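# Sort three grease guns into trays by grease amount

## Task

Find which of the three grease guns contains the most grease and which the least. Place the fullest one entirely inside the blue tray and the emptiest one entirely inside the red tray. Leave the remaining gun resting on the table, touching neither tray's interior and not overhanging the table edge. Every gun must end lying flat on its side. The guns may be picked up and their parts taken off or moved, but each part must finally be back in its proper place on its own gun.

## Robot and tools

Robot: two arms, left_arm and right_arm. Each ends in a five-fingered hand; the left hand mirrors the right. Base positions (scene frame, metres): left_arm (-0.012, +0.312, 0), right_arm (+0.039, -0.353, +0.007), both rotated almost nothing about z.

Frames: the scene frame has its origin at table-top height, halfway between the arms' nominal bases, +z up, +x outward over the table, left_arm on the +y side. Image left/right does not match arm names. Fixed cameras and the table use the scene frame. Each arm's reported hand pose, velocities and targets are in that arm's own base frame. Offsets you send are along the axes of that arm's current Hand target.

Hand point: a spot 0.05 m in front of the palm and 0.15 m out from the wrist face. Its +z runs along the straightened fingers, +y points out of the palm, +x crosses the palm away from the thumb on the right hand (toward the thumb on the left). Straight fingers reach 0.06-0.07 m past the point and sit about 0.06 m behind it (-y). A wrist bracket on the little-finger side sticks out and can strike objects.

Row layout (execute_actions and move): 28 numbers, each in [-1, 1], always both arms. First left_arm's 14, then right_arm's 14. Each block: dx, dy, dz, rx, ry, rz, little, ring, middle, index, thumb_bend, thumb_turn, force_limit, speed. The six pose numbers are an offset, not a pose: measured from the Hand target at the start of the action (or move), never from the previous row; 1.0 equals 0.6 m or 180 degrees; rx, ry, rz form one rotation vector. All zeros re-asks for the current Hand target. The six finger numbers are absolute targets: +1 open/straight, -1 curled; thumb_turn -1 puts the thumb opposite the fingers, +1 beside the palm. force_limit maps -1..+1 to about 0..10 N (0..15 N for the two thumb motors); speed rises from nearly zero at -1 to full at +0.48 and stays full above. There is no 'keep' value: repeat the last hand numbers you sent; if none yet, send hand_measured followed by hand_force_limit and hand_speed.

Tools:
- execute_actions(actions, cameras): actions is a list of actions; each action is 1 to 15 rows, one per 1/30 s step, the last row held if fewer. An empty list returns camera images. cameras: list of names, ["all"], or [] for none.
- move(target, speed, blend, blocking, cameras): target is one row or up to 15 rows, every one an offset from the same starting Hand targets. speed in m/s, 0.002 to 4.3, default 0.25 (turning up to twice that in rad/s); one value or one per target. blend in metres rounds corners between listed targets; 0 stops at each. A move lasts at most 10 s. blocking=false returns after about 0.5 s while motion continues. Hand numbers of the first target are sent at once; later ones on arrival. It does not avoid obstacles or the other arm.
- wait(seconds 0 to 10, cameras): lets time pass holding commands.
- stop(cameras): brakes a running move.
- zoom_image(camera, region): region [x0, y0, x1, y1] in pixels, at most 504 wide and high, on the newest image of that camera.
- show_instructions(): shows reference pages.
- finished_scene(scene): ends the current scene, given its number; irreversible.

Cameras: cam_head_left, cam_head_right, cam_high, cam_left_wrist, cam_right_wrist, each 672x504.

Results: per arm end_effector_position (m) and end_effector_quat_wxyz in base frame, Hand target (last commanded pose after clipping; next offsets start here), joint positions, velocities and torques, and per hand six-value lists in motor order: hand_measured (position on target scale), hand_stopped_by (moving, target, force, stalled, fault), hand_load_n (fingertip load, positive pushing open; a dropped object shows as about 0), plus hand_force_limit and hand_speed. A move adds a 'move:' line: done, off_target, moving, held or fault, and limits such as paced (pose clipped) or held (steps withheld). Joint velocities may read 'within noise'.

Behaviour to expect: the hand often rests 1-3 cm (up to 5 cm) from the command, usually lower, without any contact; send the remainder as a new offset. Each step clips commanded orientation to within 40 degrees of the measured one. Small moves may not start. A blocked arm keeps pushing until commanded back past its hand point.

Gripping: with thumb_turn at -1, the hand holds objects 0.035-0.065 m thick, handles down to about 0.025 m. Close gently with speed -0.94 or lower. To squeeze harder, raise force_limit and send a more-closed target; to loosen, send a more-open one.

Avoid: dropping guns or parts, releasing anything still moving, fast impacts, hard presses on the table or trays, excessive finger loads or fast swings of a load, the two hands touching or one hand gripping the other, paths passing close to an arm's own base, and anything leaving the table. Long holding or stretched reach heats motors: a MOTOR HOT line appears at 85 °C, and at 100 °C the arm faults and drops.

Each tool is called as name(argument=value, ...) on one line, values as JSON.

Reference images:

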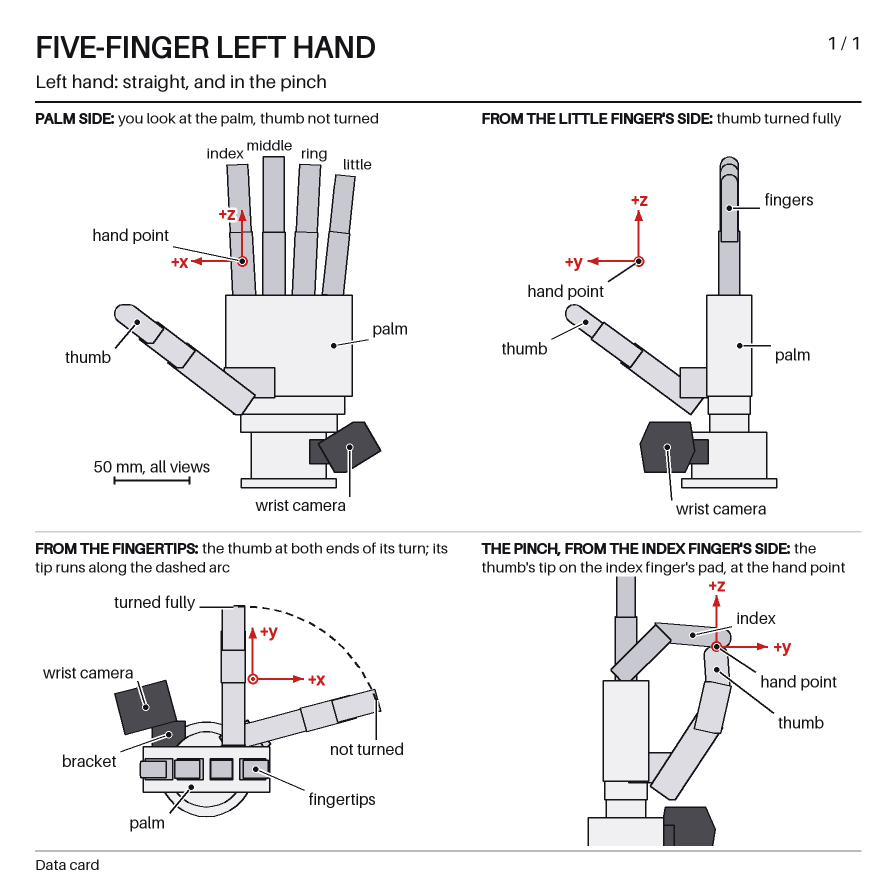

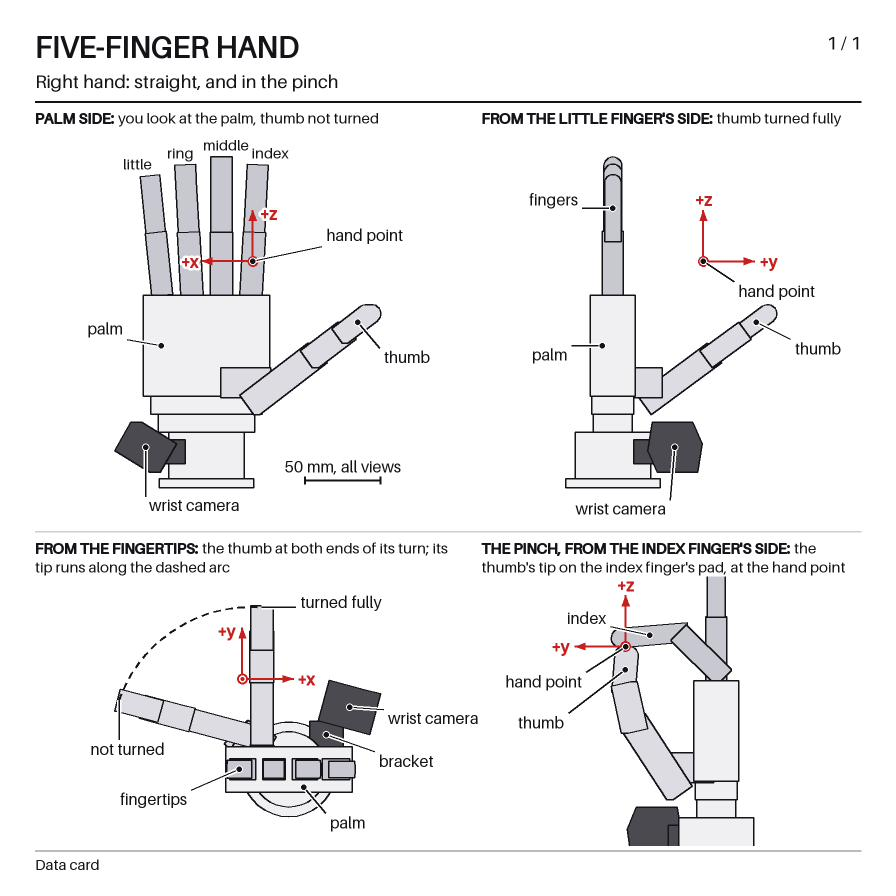

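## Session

execute_actions(actions=[])

zoom_image(camera="cam_high", region=[150, 90, 350, 240])

zoom_image(camera="cam_high", region=[320, 90, 520, 240])

zoom_image(camera="cam_high", region=[150, 220, 350, 370])

zoom_image(camera="cam_high", region=[320, 220, 520, 370])

Scene clock: 0.00 s.
left_arm: end_effector_position=(+0.6535, +0.1511, +0.2828) hand_measured=(+1.000, +1.000, +1.000, +1.000, +1.000, +1.000) hand_load_n=(+0.0, +0.0, +0.5, +0.0, +0.0, +0.0) hand_stopped_by=(target, target, target, target, target, target) hand_force_limit=0.00 hand_speed=-0.80 end_effector_quat_wxyz=(+0.734, -0.482, +0.474, -0.069) | right_arm: end_effector_position=(+0.0325, +0.3308, +0.1134) hand_measured=(+1.000, +1.000, +1.000, +1.000, +1.000, +1.000) hand_load_n=(+0.0, +0.0, +0.0, -0.5, +0.0, +0.0) hand_stopped_by=(target, target, target, target, target, target) hand_force_limit=0.00 hand_speed=-0.80 end_effector_quat_wxyz=(-0.009, +0.940, -0.336, +0.061)
Joint positions: left_arm=[0.024 1.602 1.102 0.611 -0.673 0.752] | right_arm=[1.38 1.362 1.02 -1.23 0.124 0.497]
Joint velocities: within noise
Joint torques (N m): no reading
Motor temperatures (°C): left_arm=[28 33 30 28 28 30] | right_arm=[31 31 33 29 28 31]
Heat: left arm: hottest shoulder 33 °C; right arm: hottest elbow 33 °C.
Hand target: left_arm +0.6584, +0.1512, +0.3012; +0.742, -0.480, +0.461, -0.078 | right_arm +0.0338, +0.3376, +0.1175; -0.015, +0.940, -0.337, +0.060

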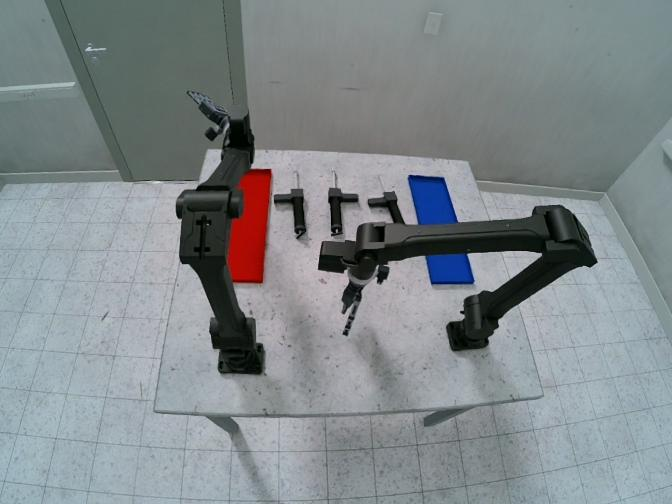

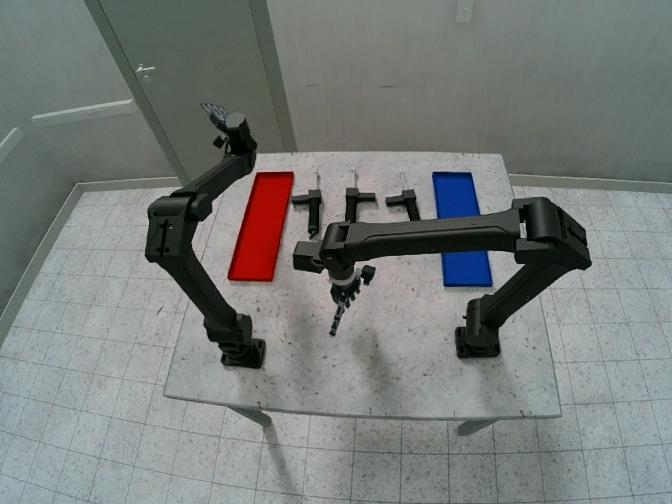

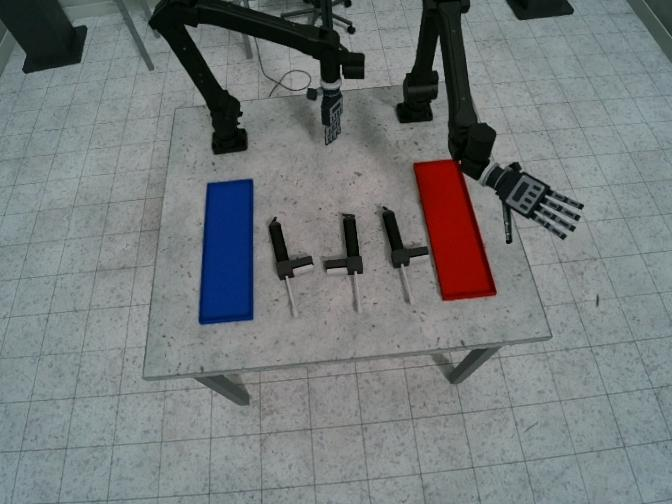

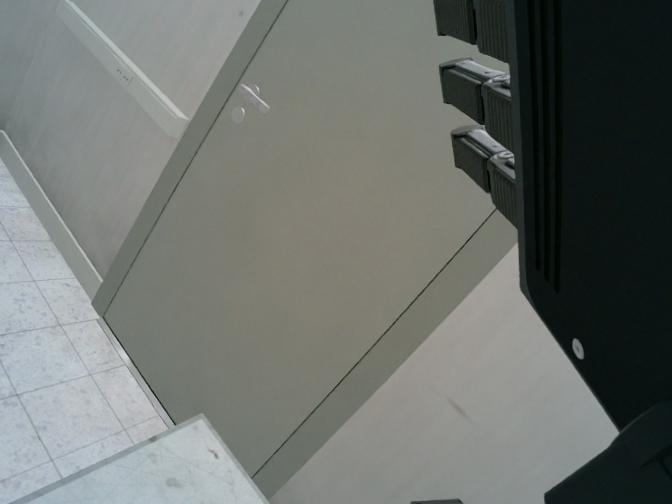

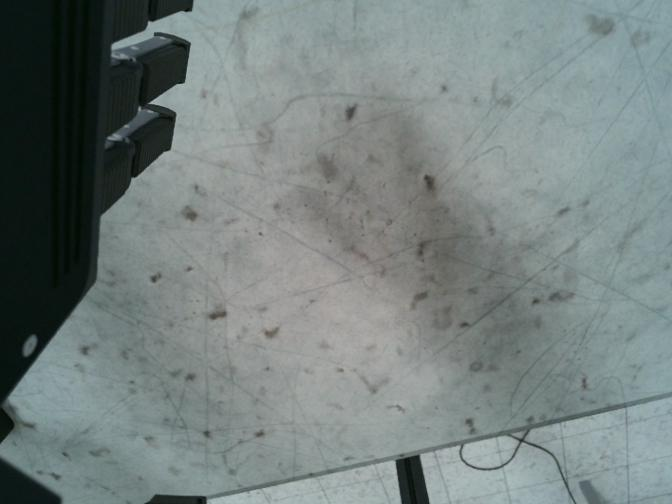

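Scaled by 2.520.

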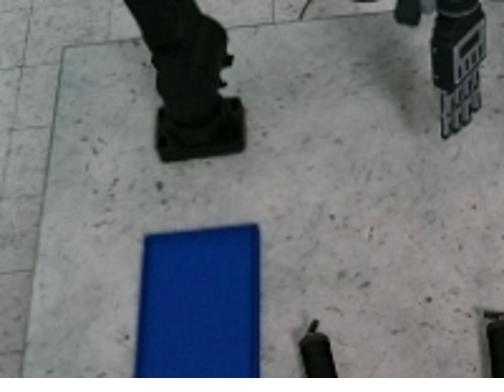

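Scaled by 2.520.

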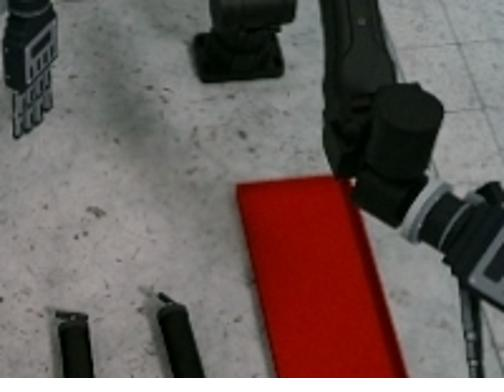

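Scaled by 2.520.

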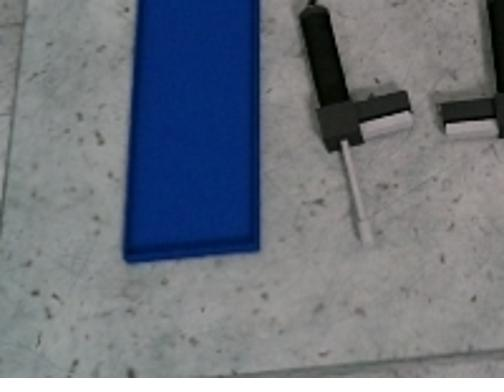

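Scaled by 2.520.

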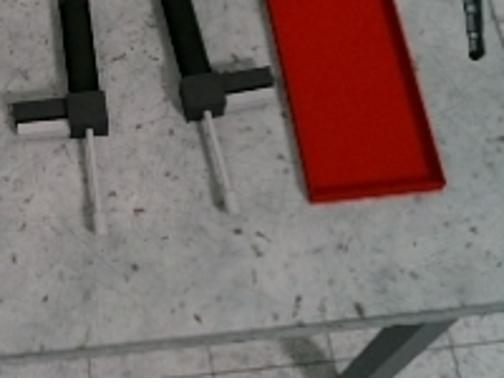

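zoom_image(camera="cam_high", region=[260, 205, 320, 275])

zoom_image(camera="cam_high", region=[320, 200, 380, 270])

zoom_image(camera="cam_high", region=[370, 195, 430, 265])

Scaled by 7.200.

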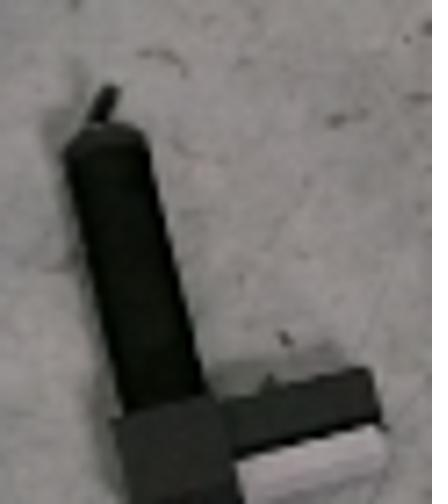

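Scaled by 7.200.

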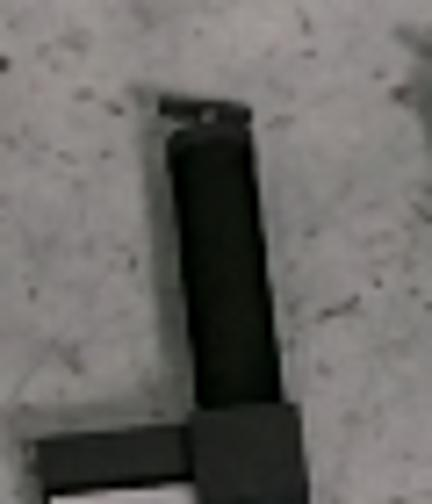

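Scaled by 7.200.

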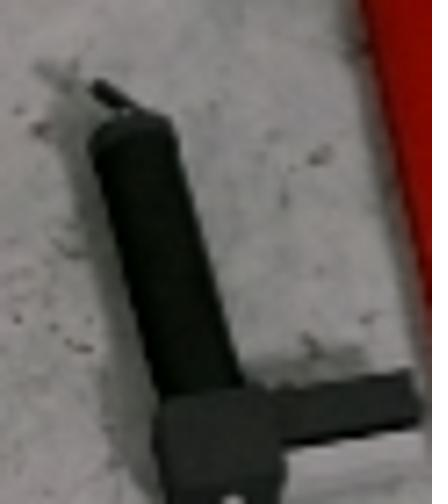

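move(target=[[0,0,0,0,0,0,1,1,1,1,1,1,0,-0.8,0.2017,-0.1188,-0.2402,0.182,-0.08,-0.079,1,1,0.3,0.3,0.5,-1,0,-0.3],[0,0,0,0,0,0,1,1,1,1,1,1,0,-0.8,0.5706,-0.5192,0.0067,0.364,-0.1606,-0.1578,1,1,0.3,0.3,0.5,-1,0,-0.3]], speed=0.25, blend=0.04, cameras=["all"])

Scene clock: 6.80 s.
left_arm: end_effector_position=(+0.6535, +0.1511, +0.2828) hand_measured=(+1.000, +1.000, +1.000, +1.000, +1.000, +1.000) hand_load_n=(+0.0, +0.0, +0.0, +0.0, +0.0, +0.0) hand_stopped_by=(target, target, target, target, target, target) hand_force_limit=0.00 hand_speed=-0.80 end_effector_quat_wxyz=(+0.734, -0.482, +0.474, -0.069) | right_arm: end_effector_position=(+0.4733, +0.3526, +0.1568) hand_measured=(+1.000, +1.000, +0.300, +0.300, +0.500, -1.000) hand_load_n=(+0.0, +0.0, +0.0, +0.0, -0.5, +0.0) hand_stopped_by=(target, target, target, target, target, target) hand_force_limit=0.00 hand_speed=-0.30 end_effector_quat_wxyz=(-0.566, +0.824, -0.031, -0.012)
Joint positions: left_arm=[0.024 1.602 1.102 0.611 -0.673 0.752] | right_arm=[0.364 1.712 1.276 -0.367 -1.048 -0.673]
Joint torques (N m): left_arm=[-0.62 -10.81 10.77 1.48 0.08 -0.1] | right_arm=[-0.67 -14.51 10.55 1.76 -0.58 -0.13]
Heat: left arm: hottest shoulder 33 °C; right arm: hottest elbow 34 °C.
Hand target: left_arm +0.6584, +0.1512, +0.3012; +0.742, -0.480, +0.461, -0.078 | right_arm +0.4929, +0.3612, +0.1702; -0.574, +0.819, -0.012, +0.009
Off the commanded pose: left_arm 0.019 m, 2 deg | right_arm 0.025 m, 3 deg.
move: off_target (left_arm, right_arm)

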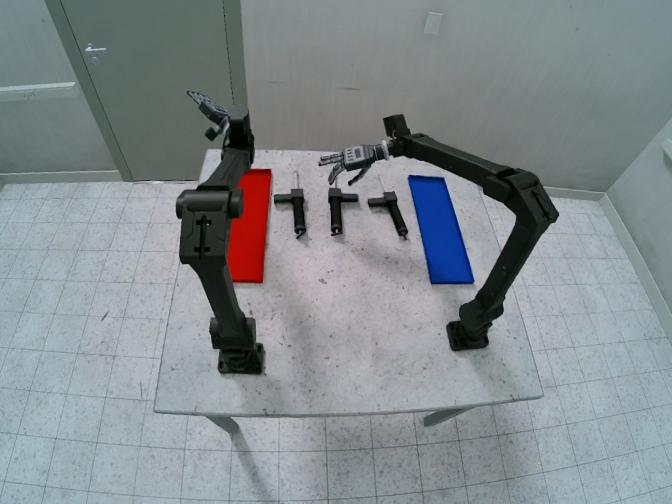

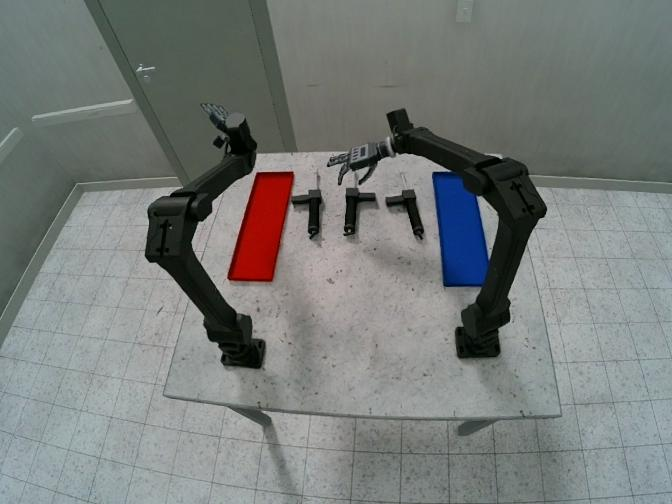

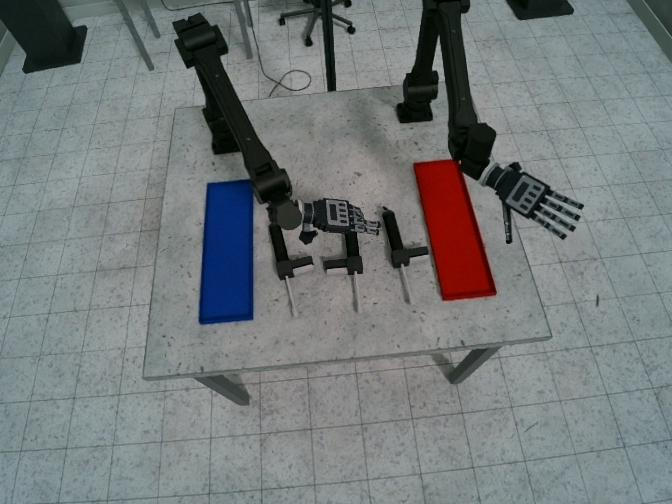

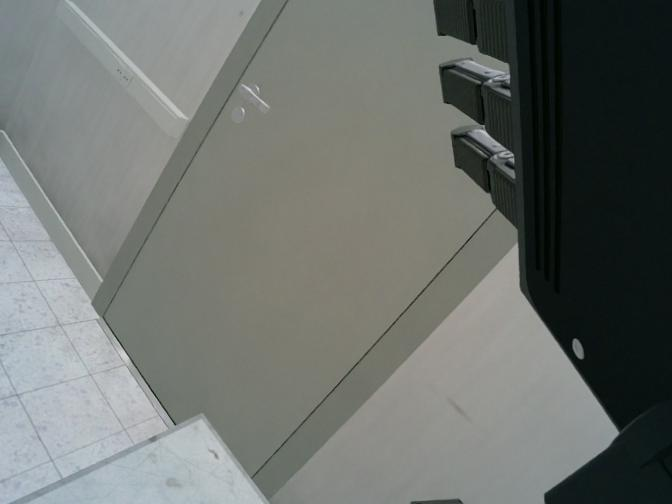

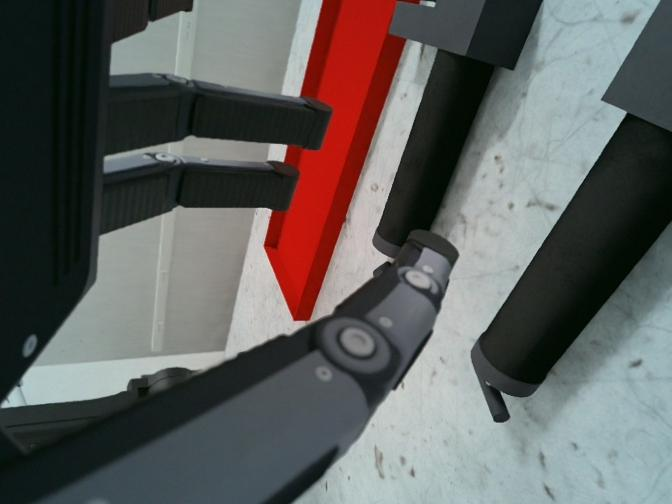

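move(target=[0,0,0,0,0,0,1,1,1,1,1,1,0,-0.8,0.0133,0.1173,0.0431,0,0,0,1,1,0.3,0.3,0.5,-1,0,-0.3], speed=0.2, cameras=["cam_high","cam_right_wrist"])

Scene clock: 8.10 s.
left_arm: end_effector_position=(+0.6535, +0.1511, +0.2828) hand_measured=(+1.000, +1.000, +1.000, +1.000, +1.000, +1.000) hand_load_n=(+0.0, +0.0, +0.0, +0.0, +0.0, +0.0) hand_stopped_by=(target, target, target, target, target, target) hand_force_limit=0.00 hand_speed=-0.80 end_effector_quat_wxyz=(+0.734, -0.482, +0.474, -0.069) | right_arm: end_effector_position=(+0.5007, +0.3631, +0.1060) hand_measured=(+1.000, +1.000, +0.300, +0.300, +0.500, -1.000) hand_load_n=(+0.0, +0.0, +0.0, +0.0, +0.0, +0.0) hand_stopped_by=(target, target, target, target, target, target) hand_force_limit=0.00 hand_speed=-0.30 end_effector_quat_wxyz=(-0.575, +0.818, -0.012, +0.009)
Joint positions: left_arm=[0.024 1.602 1.102 0.611 -0.673 0.752] | right_arm=[0.364 1.828 1.276 -0.201 -1.051 -0.684]
Joint torques (N m): left_arm=[-0.85 -10.75 10.91 1.5 0.08 -0.08] | right_arm=[-1.03 -15.91 6.09 1.76 -0.54 -0.1]
Heat: left arm: hottest shoulder 33 °C; right arm: hottest elbow 34 °C.
Hand target: left_arm +0.6584, +0.1512, +0.3012; +0.742, -0.480, +0.461, -0.078 | right_arm +0.5011, +0.3613, +0.0954; -0.574, +0.819, -0.012, +0.010
Off the commanded pose: left_arm 0.019 m, 2 deg | right_arm 0.011 m, 0 deg.
move: off_target (left_arm, right_arm)
Images, in order (width x height): cam_high 672x504, cam_right_wrist 672x504.

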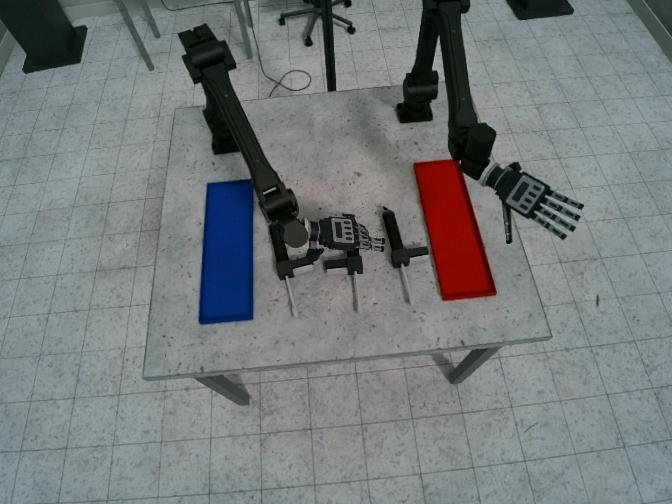

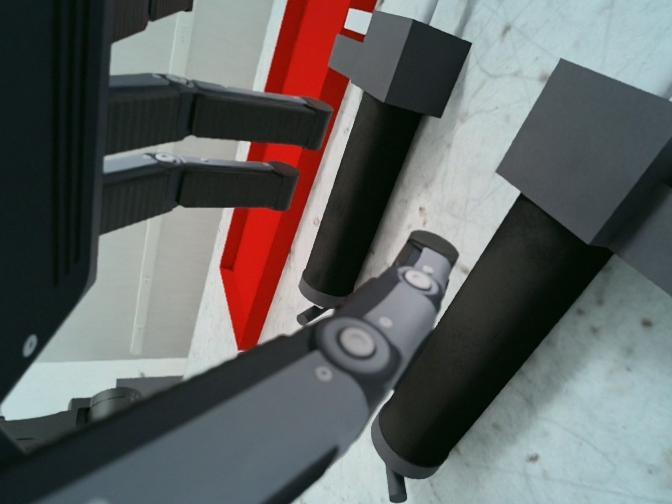

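move(target=[0,0,0,0,0,0,1,1,1,1,1,1,0,-0.8,0,0.0705,0.0257,0,0,0,1,1,0.3,0.3,0.5,-1,0,-0.3], speed=0.15, cameras=["cam_right_wrist"])

Scene clock: 9.30 s.
left_arm: end_effector_position=(+0.6535, +0.1511, +0.2828) hand_measured=(+1.000, +1.000, +1.000, +1.000, +1.000, +1.000) hand_load_n=(+0.0, +0.0, +0.0, +0.0, +0.0, +0.0) hand_stopped_by=(target, target, target, target, target, target) hand_force_limit=0.00 hand_speed=-0.80 end_effector_quat_wxyz=(+0.734, -0.482, +0.474, -0.069) | right_arm: end_effector_position=(+0.5011, +0.3633, +0.0612) hand_measured=(+1.000, +1.000, +0.300, +0.300, +0.500, -1.000) hand_load_n=(+0.0, +0.0, +0.0, +0.0, +0.0, +0.0) hand_stopped_by=(target, target, target, target, target, target) hand_force_limit=0.00 hand_speed=-0.30 end_effector_quat_wxyz=(-0.575, +0.818, -0.012, +0.009)
Joint positions: left_arm=[0.024 1.602 1.102 0.611 -0.673 0.752] | right_arm=[0.364 1.895 1.238 -0.095 -1.052 -0.684]
Joint torques (N m): left_arm=[-0.67 -10.75 10.81 1.51 0.06 -0.05] | right_arm=[-0.91 -16.09 5.71 1.8 -0.53 -0.09]
Heat: left arm: hottest shoulder 33 °C; right arm: hottest elbow 34 °C.
Hand target: left_arm +0.6584, +0.1512, +0.3012; +0.742, -0.480, +0.461, -0.078 | right_arm +0.5011, +0.3614, +0.0504; -0.574, +0.819, -0.012, +0.009
Off the commanded pose: left_arm 0.019 m, 2 deg | right_arm 0.011 m, 0 deg.
move: off_target (left_arm, right_arm)
Images, in order (width x height): cam_right_wrist 672x504.

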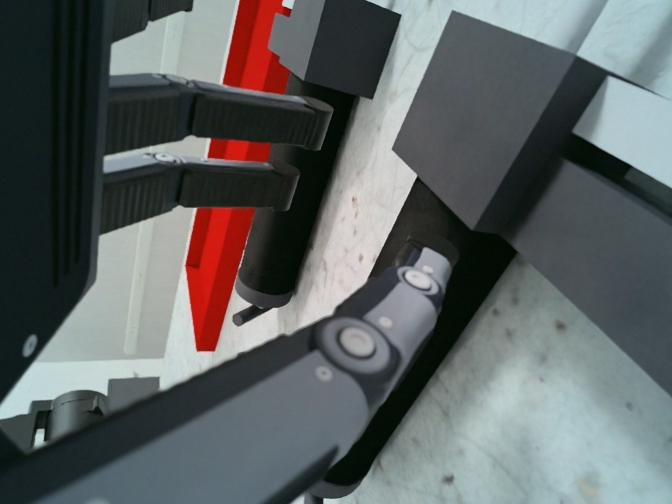

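move(target=[[0,0,0,0,0,0,1,1,1,1,1,1,0,-0.8,0,0.0513,0.0137,0,0,0,1,1,0.3,0.3,0.5,-1,0,-0.3],[0,0,0,0,0,0,1,1,1,1,1,1,0,-0.8,0,0.0737,0.0215,0,0,0,1,1,0.3,0.3,0.5,-1,0,-0.3]], speed=0.06, blend=0.01, cameras=["cam_right_wrist","cam_high"])

Scene clock: 11.07 s.
left_arm: end_effector_position=(+0.6535, +0.1511, +0.2828) hand_measured=(+1.000, +1.000, +1.000, +1.000, +1.000, +1.000) hand_load_n=(+0.5, +0.0, +0.0, +0.0, +0.0, +0.0) hand_stopped_by=(target, target, target, target, target, target) hand_force_limit=0.00 hand_speed=-0.80 end_effector_quat_wxyz=(+0.734, -0.482, +0.474, -0.069) | right_arm: end_effector_position=(+0.5027, +0.3627, +0.0199) hand_measured=(+1.000, +1.000, +0.300, +0.300, +0.500, -1.000) hand_load_n=(+0.0, +0.0, +0.0, +0.0, +0.0, +0.0) hand_stopped_by=(target, target, target, target, target, target) hand_force_limit=0.00 hand_speed=-0.30 end_effector_quat_wxyz=(-0.576, +0.817, -0.010, +0.012)
Joint positions: left_arm=[0.024 1.602 1.102 0.611 -0.673 0.752] | right_arm=[0.362 1.968 1.216 0.003 -1.056 -0.688]
Joint torques (N m): left_arm=[-0.91 -10.87 10.73 1.42 0.07 -0.08] | right_arm=[-1.2 -15.97 5.16 1.78 -0.52 -0.12]
Heat: left arm: hottest shoulder 33 °C; right arm: hottest elbow 34 °C.
Hand target: left_arm +0.6584, +0.1512, +0.3012; +0.742, -0.480, +0.461, -0.078 | right_arm +0.5012, +0.3583, +0.0042; -0.574, +0.819, -0.012, +0.009
Off the commanded pose: left_arm 0.019 m, 2 deg | right_arm 0.016 m, 0 deg.
move: off_target (left_arm, right_arm); blend cut to 0.0071 m at target 1
Images, in order (width x height): cam_high 672x504, cam_right_wrist 672x504.

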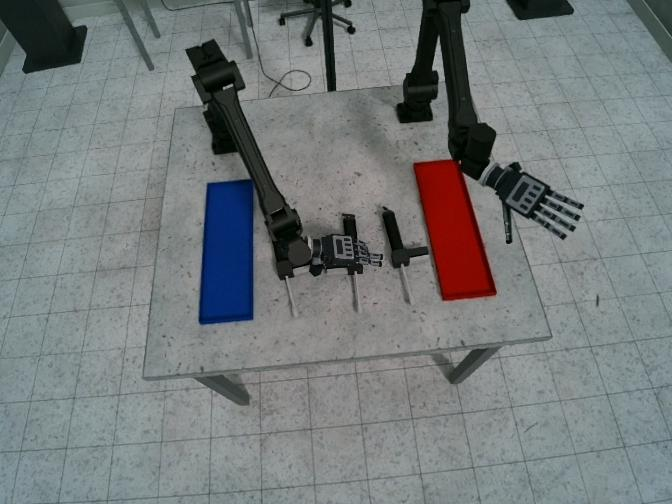

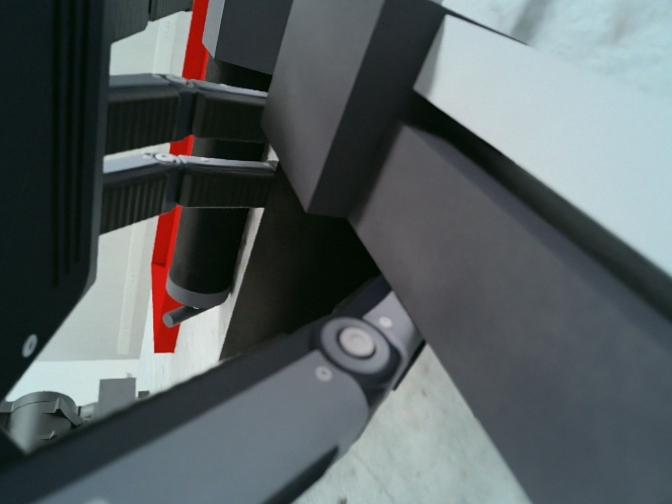

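move(target=[[0,0,0,0,0,0,1,1,1,1,1,1,0,-0.8,0,-0.004,-0.001,0,0,0,1,1,-0.4,-0.4,-0.3,-1,0.2,-0.9],[0,0,0,0,0,0,1,1,1,1,1,1,0,-0.8,0,-0.004,-0.001,0,0,0,1,1,-0.5,-0.5,-0.4,-1,0.9,-0.93]], speed=0.06, cameras=["cam_right_wrist","cam_high"])

Scene clock: 13.53 s.
left_arm: end_effector_position=(+0.6535, +0.1511, +0.2828) hand_measured=(+1.000, +1.000, +1.000, +1.000, +1.000, +1.000) hand_load_n=(+0.0, +0.0, +0.0, +0.0, +0.0, +0.0) hand_stopped_by=(target, target, target, target, target, target) hand_force_limit=0.00 hand_speed=-0.80 end_effector_quat_wxyz=(+0.734, -0.482, +0.474, -0.069) | right_arm: end_effector_position=(+0.5027, +0.3630, +0.0203) hand_measured=(+1.000, +1.000, +0.106, +0.066, +0.424, -1.000) hand_load_n=(+0.0, +0.0, +11.0, +5.5, +17.0, +2.0) hand_stopped_by=(target, target, force, force, force, target) hand_force_limit=0.90 hand_speed=-0.93 end_effector_quat_wxyz=(-0.577, +0.816, -0.008, +0.012)
Joint positions: left_arm=[0.024 1.602 1.102 0.611 -0.673 0.752] | right_arm=[0.362 1.968 1.216 0.005 -1.058 -0.69]
Joint torques (N m): left_arm=[-0.97 -10.87 10.82 1.5 0.04 -0.06] | right_arm=[-1.14 -16.38 5.26 1.55 -0.42 -0.09]
Heat: left arm: hottest shoulder 33 °C; right arm: hottest elbow 34 °C.
Hand target: left_arm +0.6584, +0.1512, +0.3012; +0.742, -0.480, +0.461, -0.078 | right_arm +0.5011, +0.3586, +0.0067; -0.574, +0.819, -0.012, +0.009
Off the commanded pose: left_arm 0.019 m, 2 deg | right_arm 0.014 m, 1 deg.
move: off_target (left_arm, right_arm); target 2's new numbers were sent with right_arm's hand 0.014 m and 1 deg from that target
Images, in order (width x height): cam_high 672x504, cam_right_wrist 672x504.

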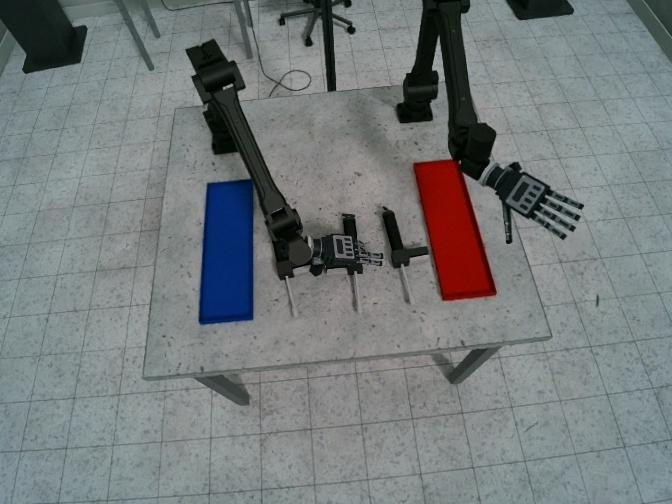

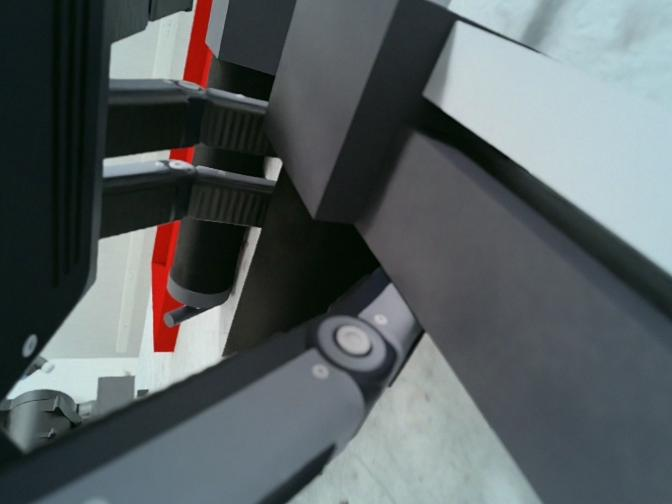

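move(target=[[-0.1135,-0.0422,-0.4572,-0.21,0.167,0.003,1,1,1,1,1,-1,0.5,-0.3,0,-0.004,-0.001,0,0,0,1,1,-0.5,-0.5,-0.4,-1,0.9,-0.93],[0.2145,-0.1163,-0.823,-0.4197,0.3338,0.0055,1,1,1,1,1,-1,0.5,-0.3,0,-0.004,-0.001,0,0,0,1,1,-0.5,-0.5,-0.4,-1,0.9,-0.93],[0.2815,-0.03,-0.8356,-0.4197,0.3338,0.0055,1,1,1,1,1,-1,0.5,-0.3,0,-0.004,-0.001,0,0,0,1,1,-0.5,-0.5,-0.4,-1,0.9,-0.93]], speed=0.3, blend=0.03, cameras=["all"])

zoom_image(camera="cam_high", region=[300, 180, 400, 260])

Scene clock: 18.40 s.
left_arm: end_effector_position=(+0.3776, -0.2705, +0.1556) hand_measured=(+1.000, +1.000, +1.000, +1.000, +1.000, -1.000) hand_load_n=(-0.5, +0.0, +0.0, +0.0, +0.0, +0.0) hand_stopped_by=(target, target, target, target, target, target) hand_force_limit=0.50 hand_speed=-0.30 end_effector_quat_wxyz=(+0.000, +0.712, -0.703, -0.005) | right_arm: end_effector_position=(+0.5027, +0.3630, +0.0203) hand_measured=(+1.000, +1.000, +0.106, +0.066, +0.424, -1.000) hand_load_n=(+0.5, -0.5, +11.0, +5.5, +17.0, +2.0) hand_stopped_by=(target, target, force, force, force, target) hand_force_limit=0.90 hand_speed=-0.93 end_effector_quat_wxyz=(-0.577, +0.816, -0.008, +0.012)
Joint positions: left_arm=[-0.5 1.671 1.468 -1.378 -0.003 -0.513] | right_arm=[0.362 1.968 1.216 0.005 -1.058 -0.69]
Joint torques (N m): left_arm=[-0.97 -10.7 8.06 0.21 0.08 -0.2] | right_arm=[-1.14 -16.67 5.34 1.36 -0.4 -0.09]
Heat: left arm: hottest shoulder 33 °C; right arm: hottest elbow 34 °C.
Hand target: left_arm +0.3794, -0.2741, +0.1551; +0.000, +0.714, -0.700, +0.000 | right_arm +0.5011, +0.3589, +0.0092; -0.574, +0.819, -0.012, +0.009
Off the commanded pose: left_arm 0.004 m, 1 deg | right_arm 0.012 m, 1 deg.
move: off_target (right_arm)

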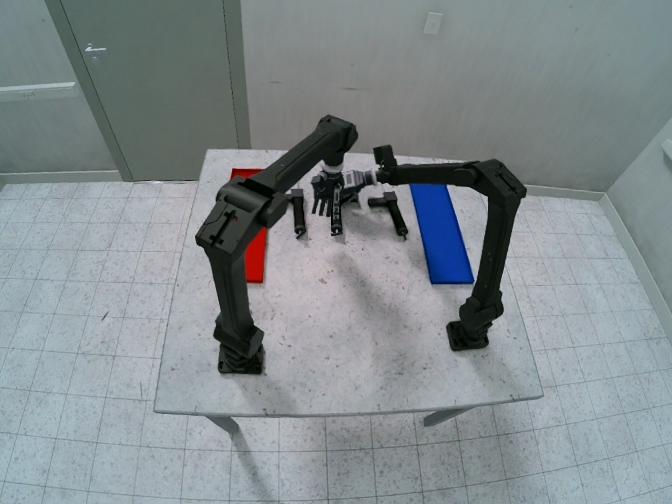

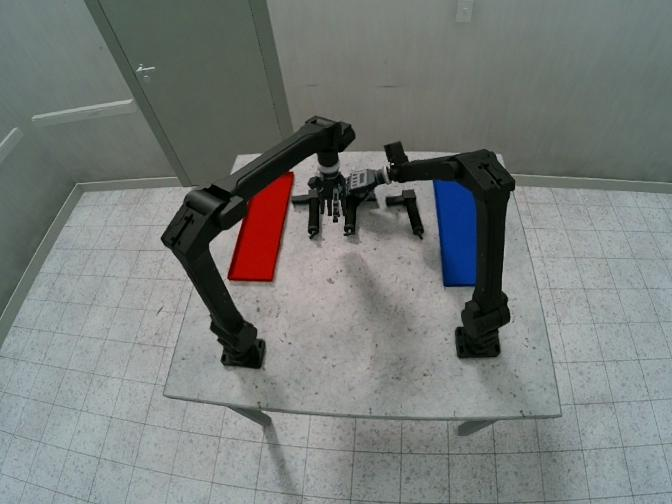

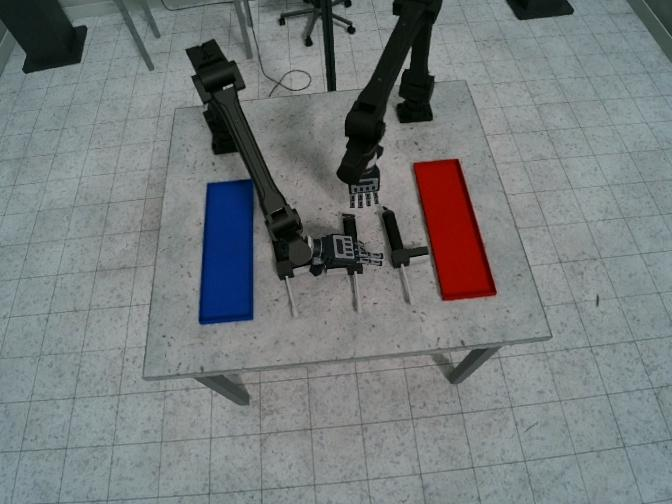

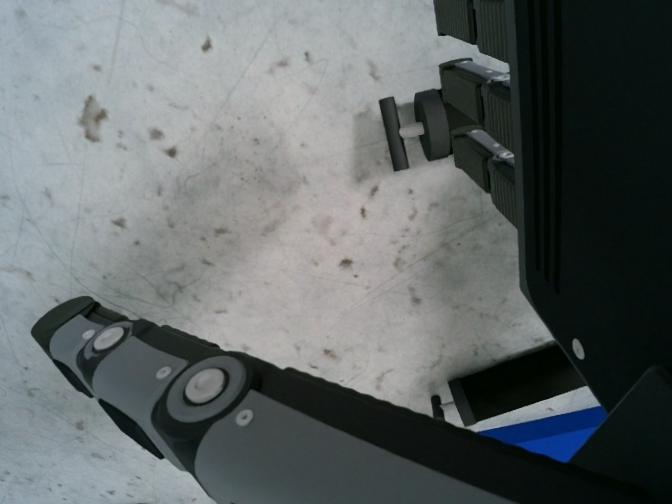

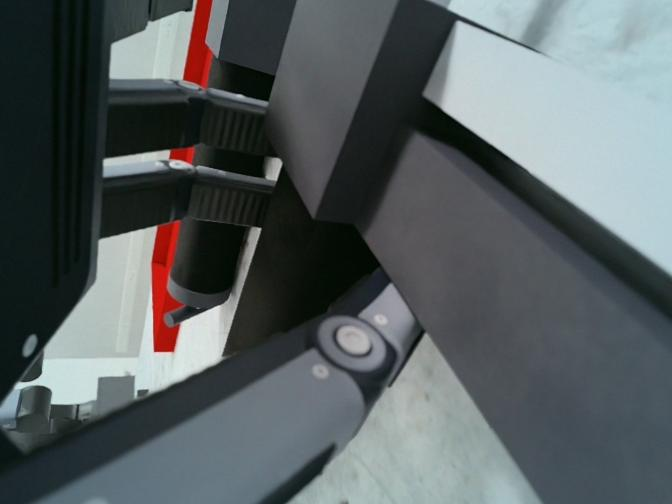

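Scaled by 5.040.

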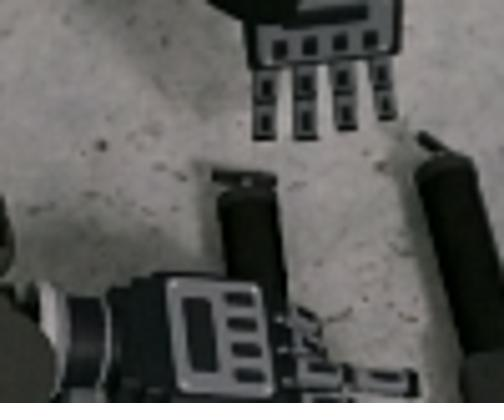

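zoom_image(camera="cam_high", region=[325, 185, 385, 245])

zoom_image(camera="cam_left_wrist", region=[340, 40, 540, 240])

Scaled by 8.400.

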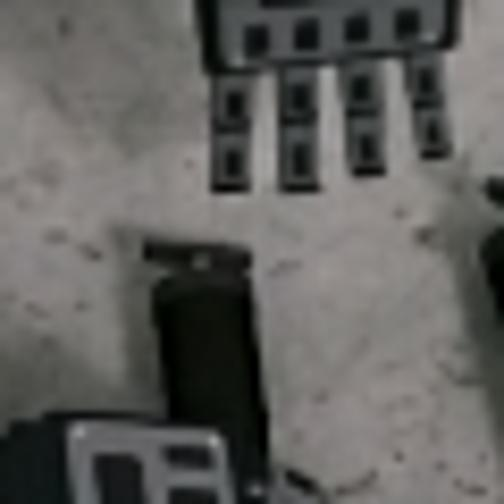

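Scaled by 2.520.

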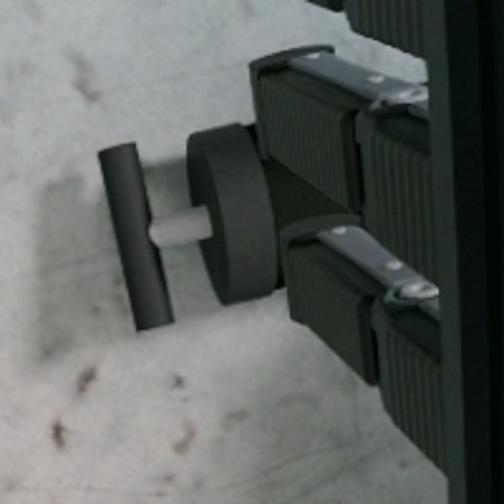

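move(target=[0.0036,-0.015,0.0667,0,0,0,1,1,1,1,1,-1,0.5,-0.3,0,0,0,0,0,0,1,1,-0.5,-0.5,-0.4,-1,0.9,-0.93], speed=0.1, cameras=["cam_high","cam_left_wrist"])

zoom_image(camera="cam_high", region=[325, 185, 385, 245])

zoom_image(camera="cam_left_wrist", region=[340, 40, 540, 240])

Scene clock: 20.03 s.
left_arm: end_effector_position=(+0.3854, -0.2748, +0.1162) hand_measured=(+1.000, +1.000, +1.000, +1.000, +1.000, -1.000) hand_load_n=(+0.0, +0.0, +0.0, +0.0, +0.0, +0.0) hand_stopped_by=(target, target, target, target, target, target) hand_force_limit=0.50 hand_speed=-0.30 end_effector_quat_wxyz=(+0.000, +0.712, -0.703, -0.005) | right_arm: end_effector_position=(+0.5027, +0.3630, +0.0203) hand_measured=(+1.000, +1.000, +0.106, +0.066, +0.424, -1.000) hand_load_n=(+0.0, +0.0, +11.0, +6.0, +17.0, +2.0) hand_stopped_by=(target, target, force, force, force, target) hand_force_limit=0.90 hand_speed=-0.93 end_effector_quat_wxyz=(-0.577, +0.816, -0.008, +0.012)
Joint positions: left_arm=[-0.5 1.717 1.422 -1.285 -0.003 -0.513] | right_arm=[0.362 1.968 1.216 0.005 -1.058 -0.69]
Joint torques (N m): left_arm=[-0.32 -10.99 7.83 0.34 0.1 -0.13] | right_arm=[-1.14 -16.73 5.34 1.36 -0.4 -0.09]
Heat: left arm: hottest elbow 34 °C; right arm: hottest elbow 34 °C.
Hand target: left_arm +0.3884, -0.2761, +0.1150; +0.000, +0.714, -0.700, +0.000 | right_arm +0.5011, +0.3589, +0.0092; -0.574, +0.819, -0.012, +0.009
Off the commanded pose: left_arm 0.003 m, 1 deg | right_arm 0.012 m, 1 deg.
move: off_target (right_arm)
Images, in order (width x height): cam_high 672x504, cam_left_wrist 672x504.

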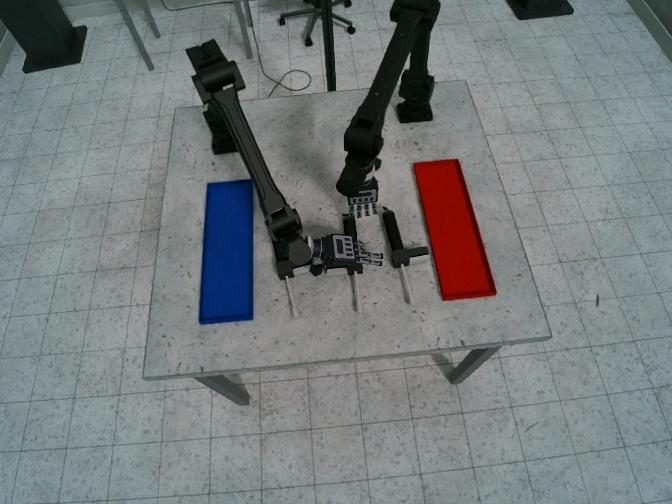

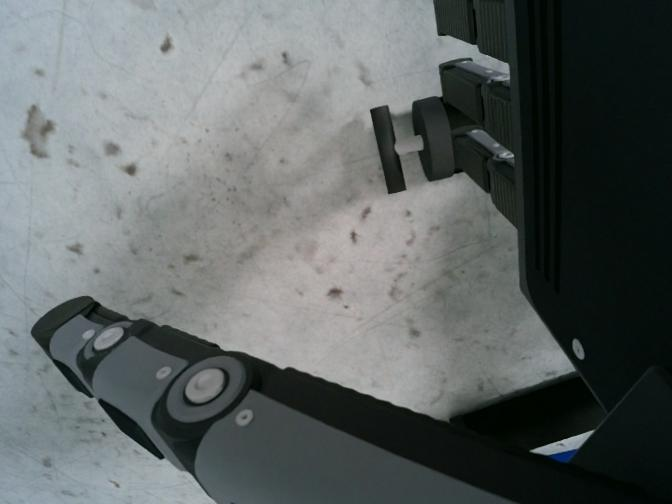

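Scaled by 8.400.

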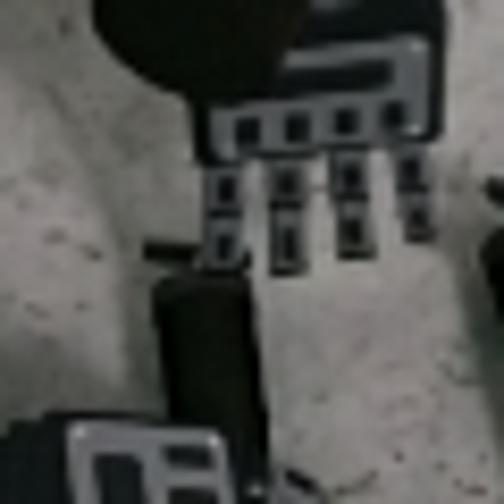

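Scaled by 2.520.

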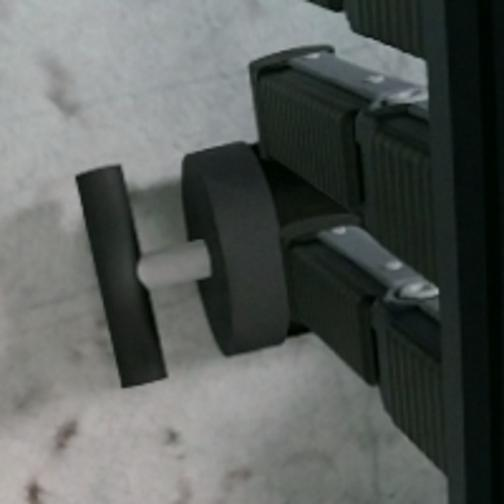

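move(target=[-0.01,0.0032,0.0133,0,0,0,1,1,1,1,1,-1,0.5,-0.3,0,0,0,0,0,0,1,1,-0.5,-0.5,-0.4,-1,0.9,-0.93], speed=0.1, cameras=["cam_high","cam_left_wrist"])

zoom_image(camera="cam_high", region=[325, 185, 385, 245])

zoom_image(camera="cam_left_wrist", region=[340, 40, 540, 240])

Scene clock: 21.23 s.
left_arm: end_effector_position=(+0.3830, -0.2722, +0.1070) hand_measured=(+1.000, +1.000, +1.000, +1.000, +1.000, -1.000) hand_load_n=(+0.0, +0.0, +0.0, +0.0, +0.0, +0.0) hand_stopped_by=(target, target, target, target, target, target) hand_force_limit=0.50 hand_speed=-0.30 end_effector_quat_wxyz=(+0.000, +0.712, -0.702, -0.006) | right_arm: end_effector_position=(+0.5027, +0.3630, +0.0203) hand_measured=(+1.000, +1.000, +0.106, +0.066, +0.424, -1.000) hand_load_n=(+0.0, +0.0, +11.0, +5.5, +17.0, +2.0) hand_stopped_by=(target, target, force, force, force, target) hand_force_limit=0.90 hand_speed=-0.93 end_effector_quat_wxyz=(-0.577, +0.816, -0.008, +0.012)
Joint positions: left_arm=[-0.498 1.717 1.397 -1.261 -0.003 -0.513] | right_arm=[0.362 1.968 1.216 0.005 -1.058 -0.69]
Joint torques (N m): left_arm=[-0.03 -11.4 7.5 0.09 0.07 -0.03] | right_arm=[-1.14 -16.67 5.33 1.35 -0.4 -0.08]
Heat: left arm: hottest elbow 34 °C; right arm: hottest elbow 34 °C.
Hand target: left_arm +0.3864, -0.2702, +0.1071; +0.000, +0.714, -0.701, +0.000 | right_arm +0.5011, +0.3589, +0.0092; -0.574, +0.819, -0.012, +0.009
Off the commanded pose: left_arm 0.004 m, 1 deg | right_arm 0.012 m, 1 deg.
move: off_target (right_arm)
Images, in order (width x height): cam_high 672x504, cam_left_wrist 672x504.

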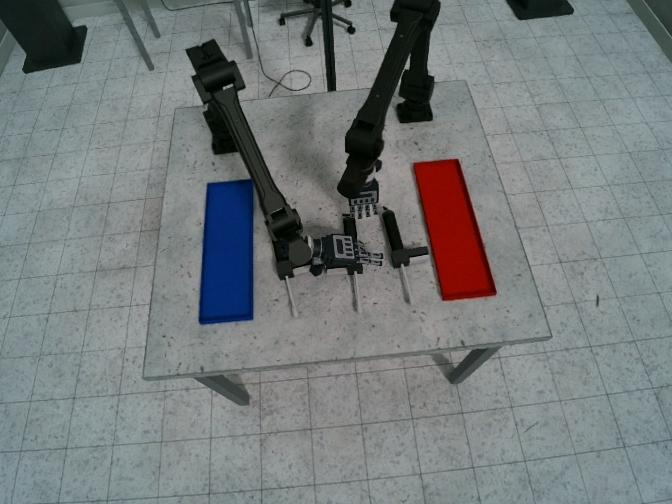

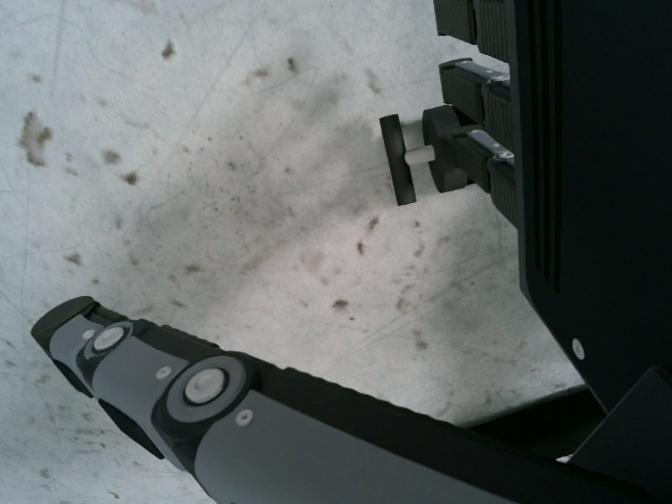

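Scaled by 8.400.

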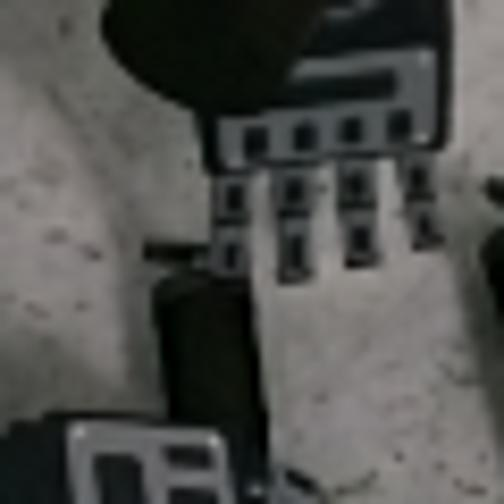

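Scaled by 2.520.

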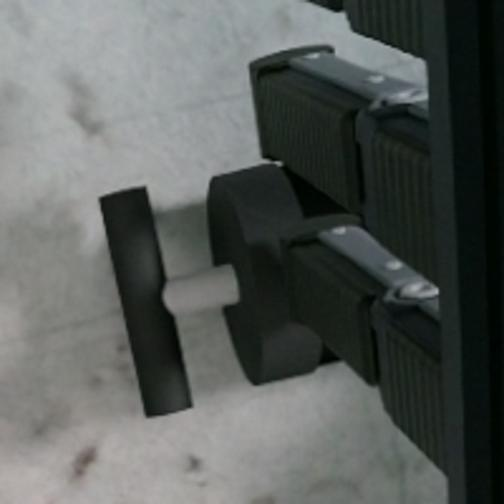

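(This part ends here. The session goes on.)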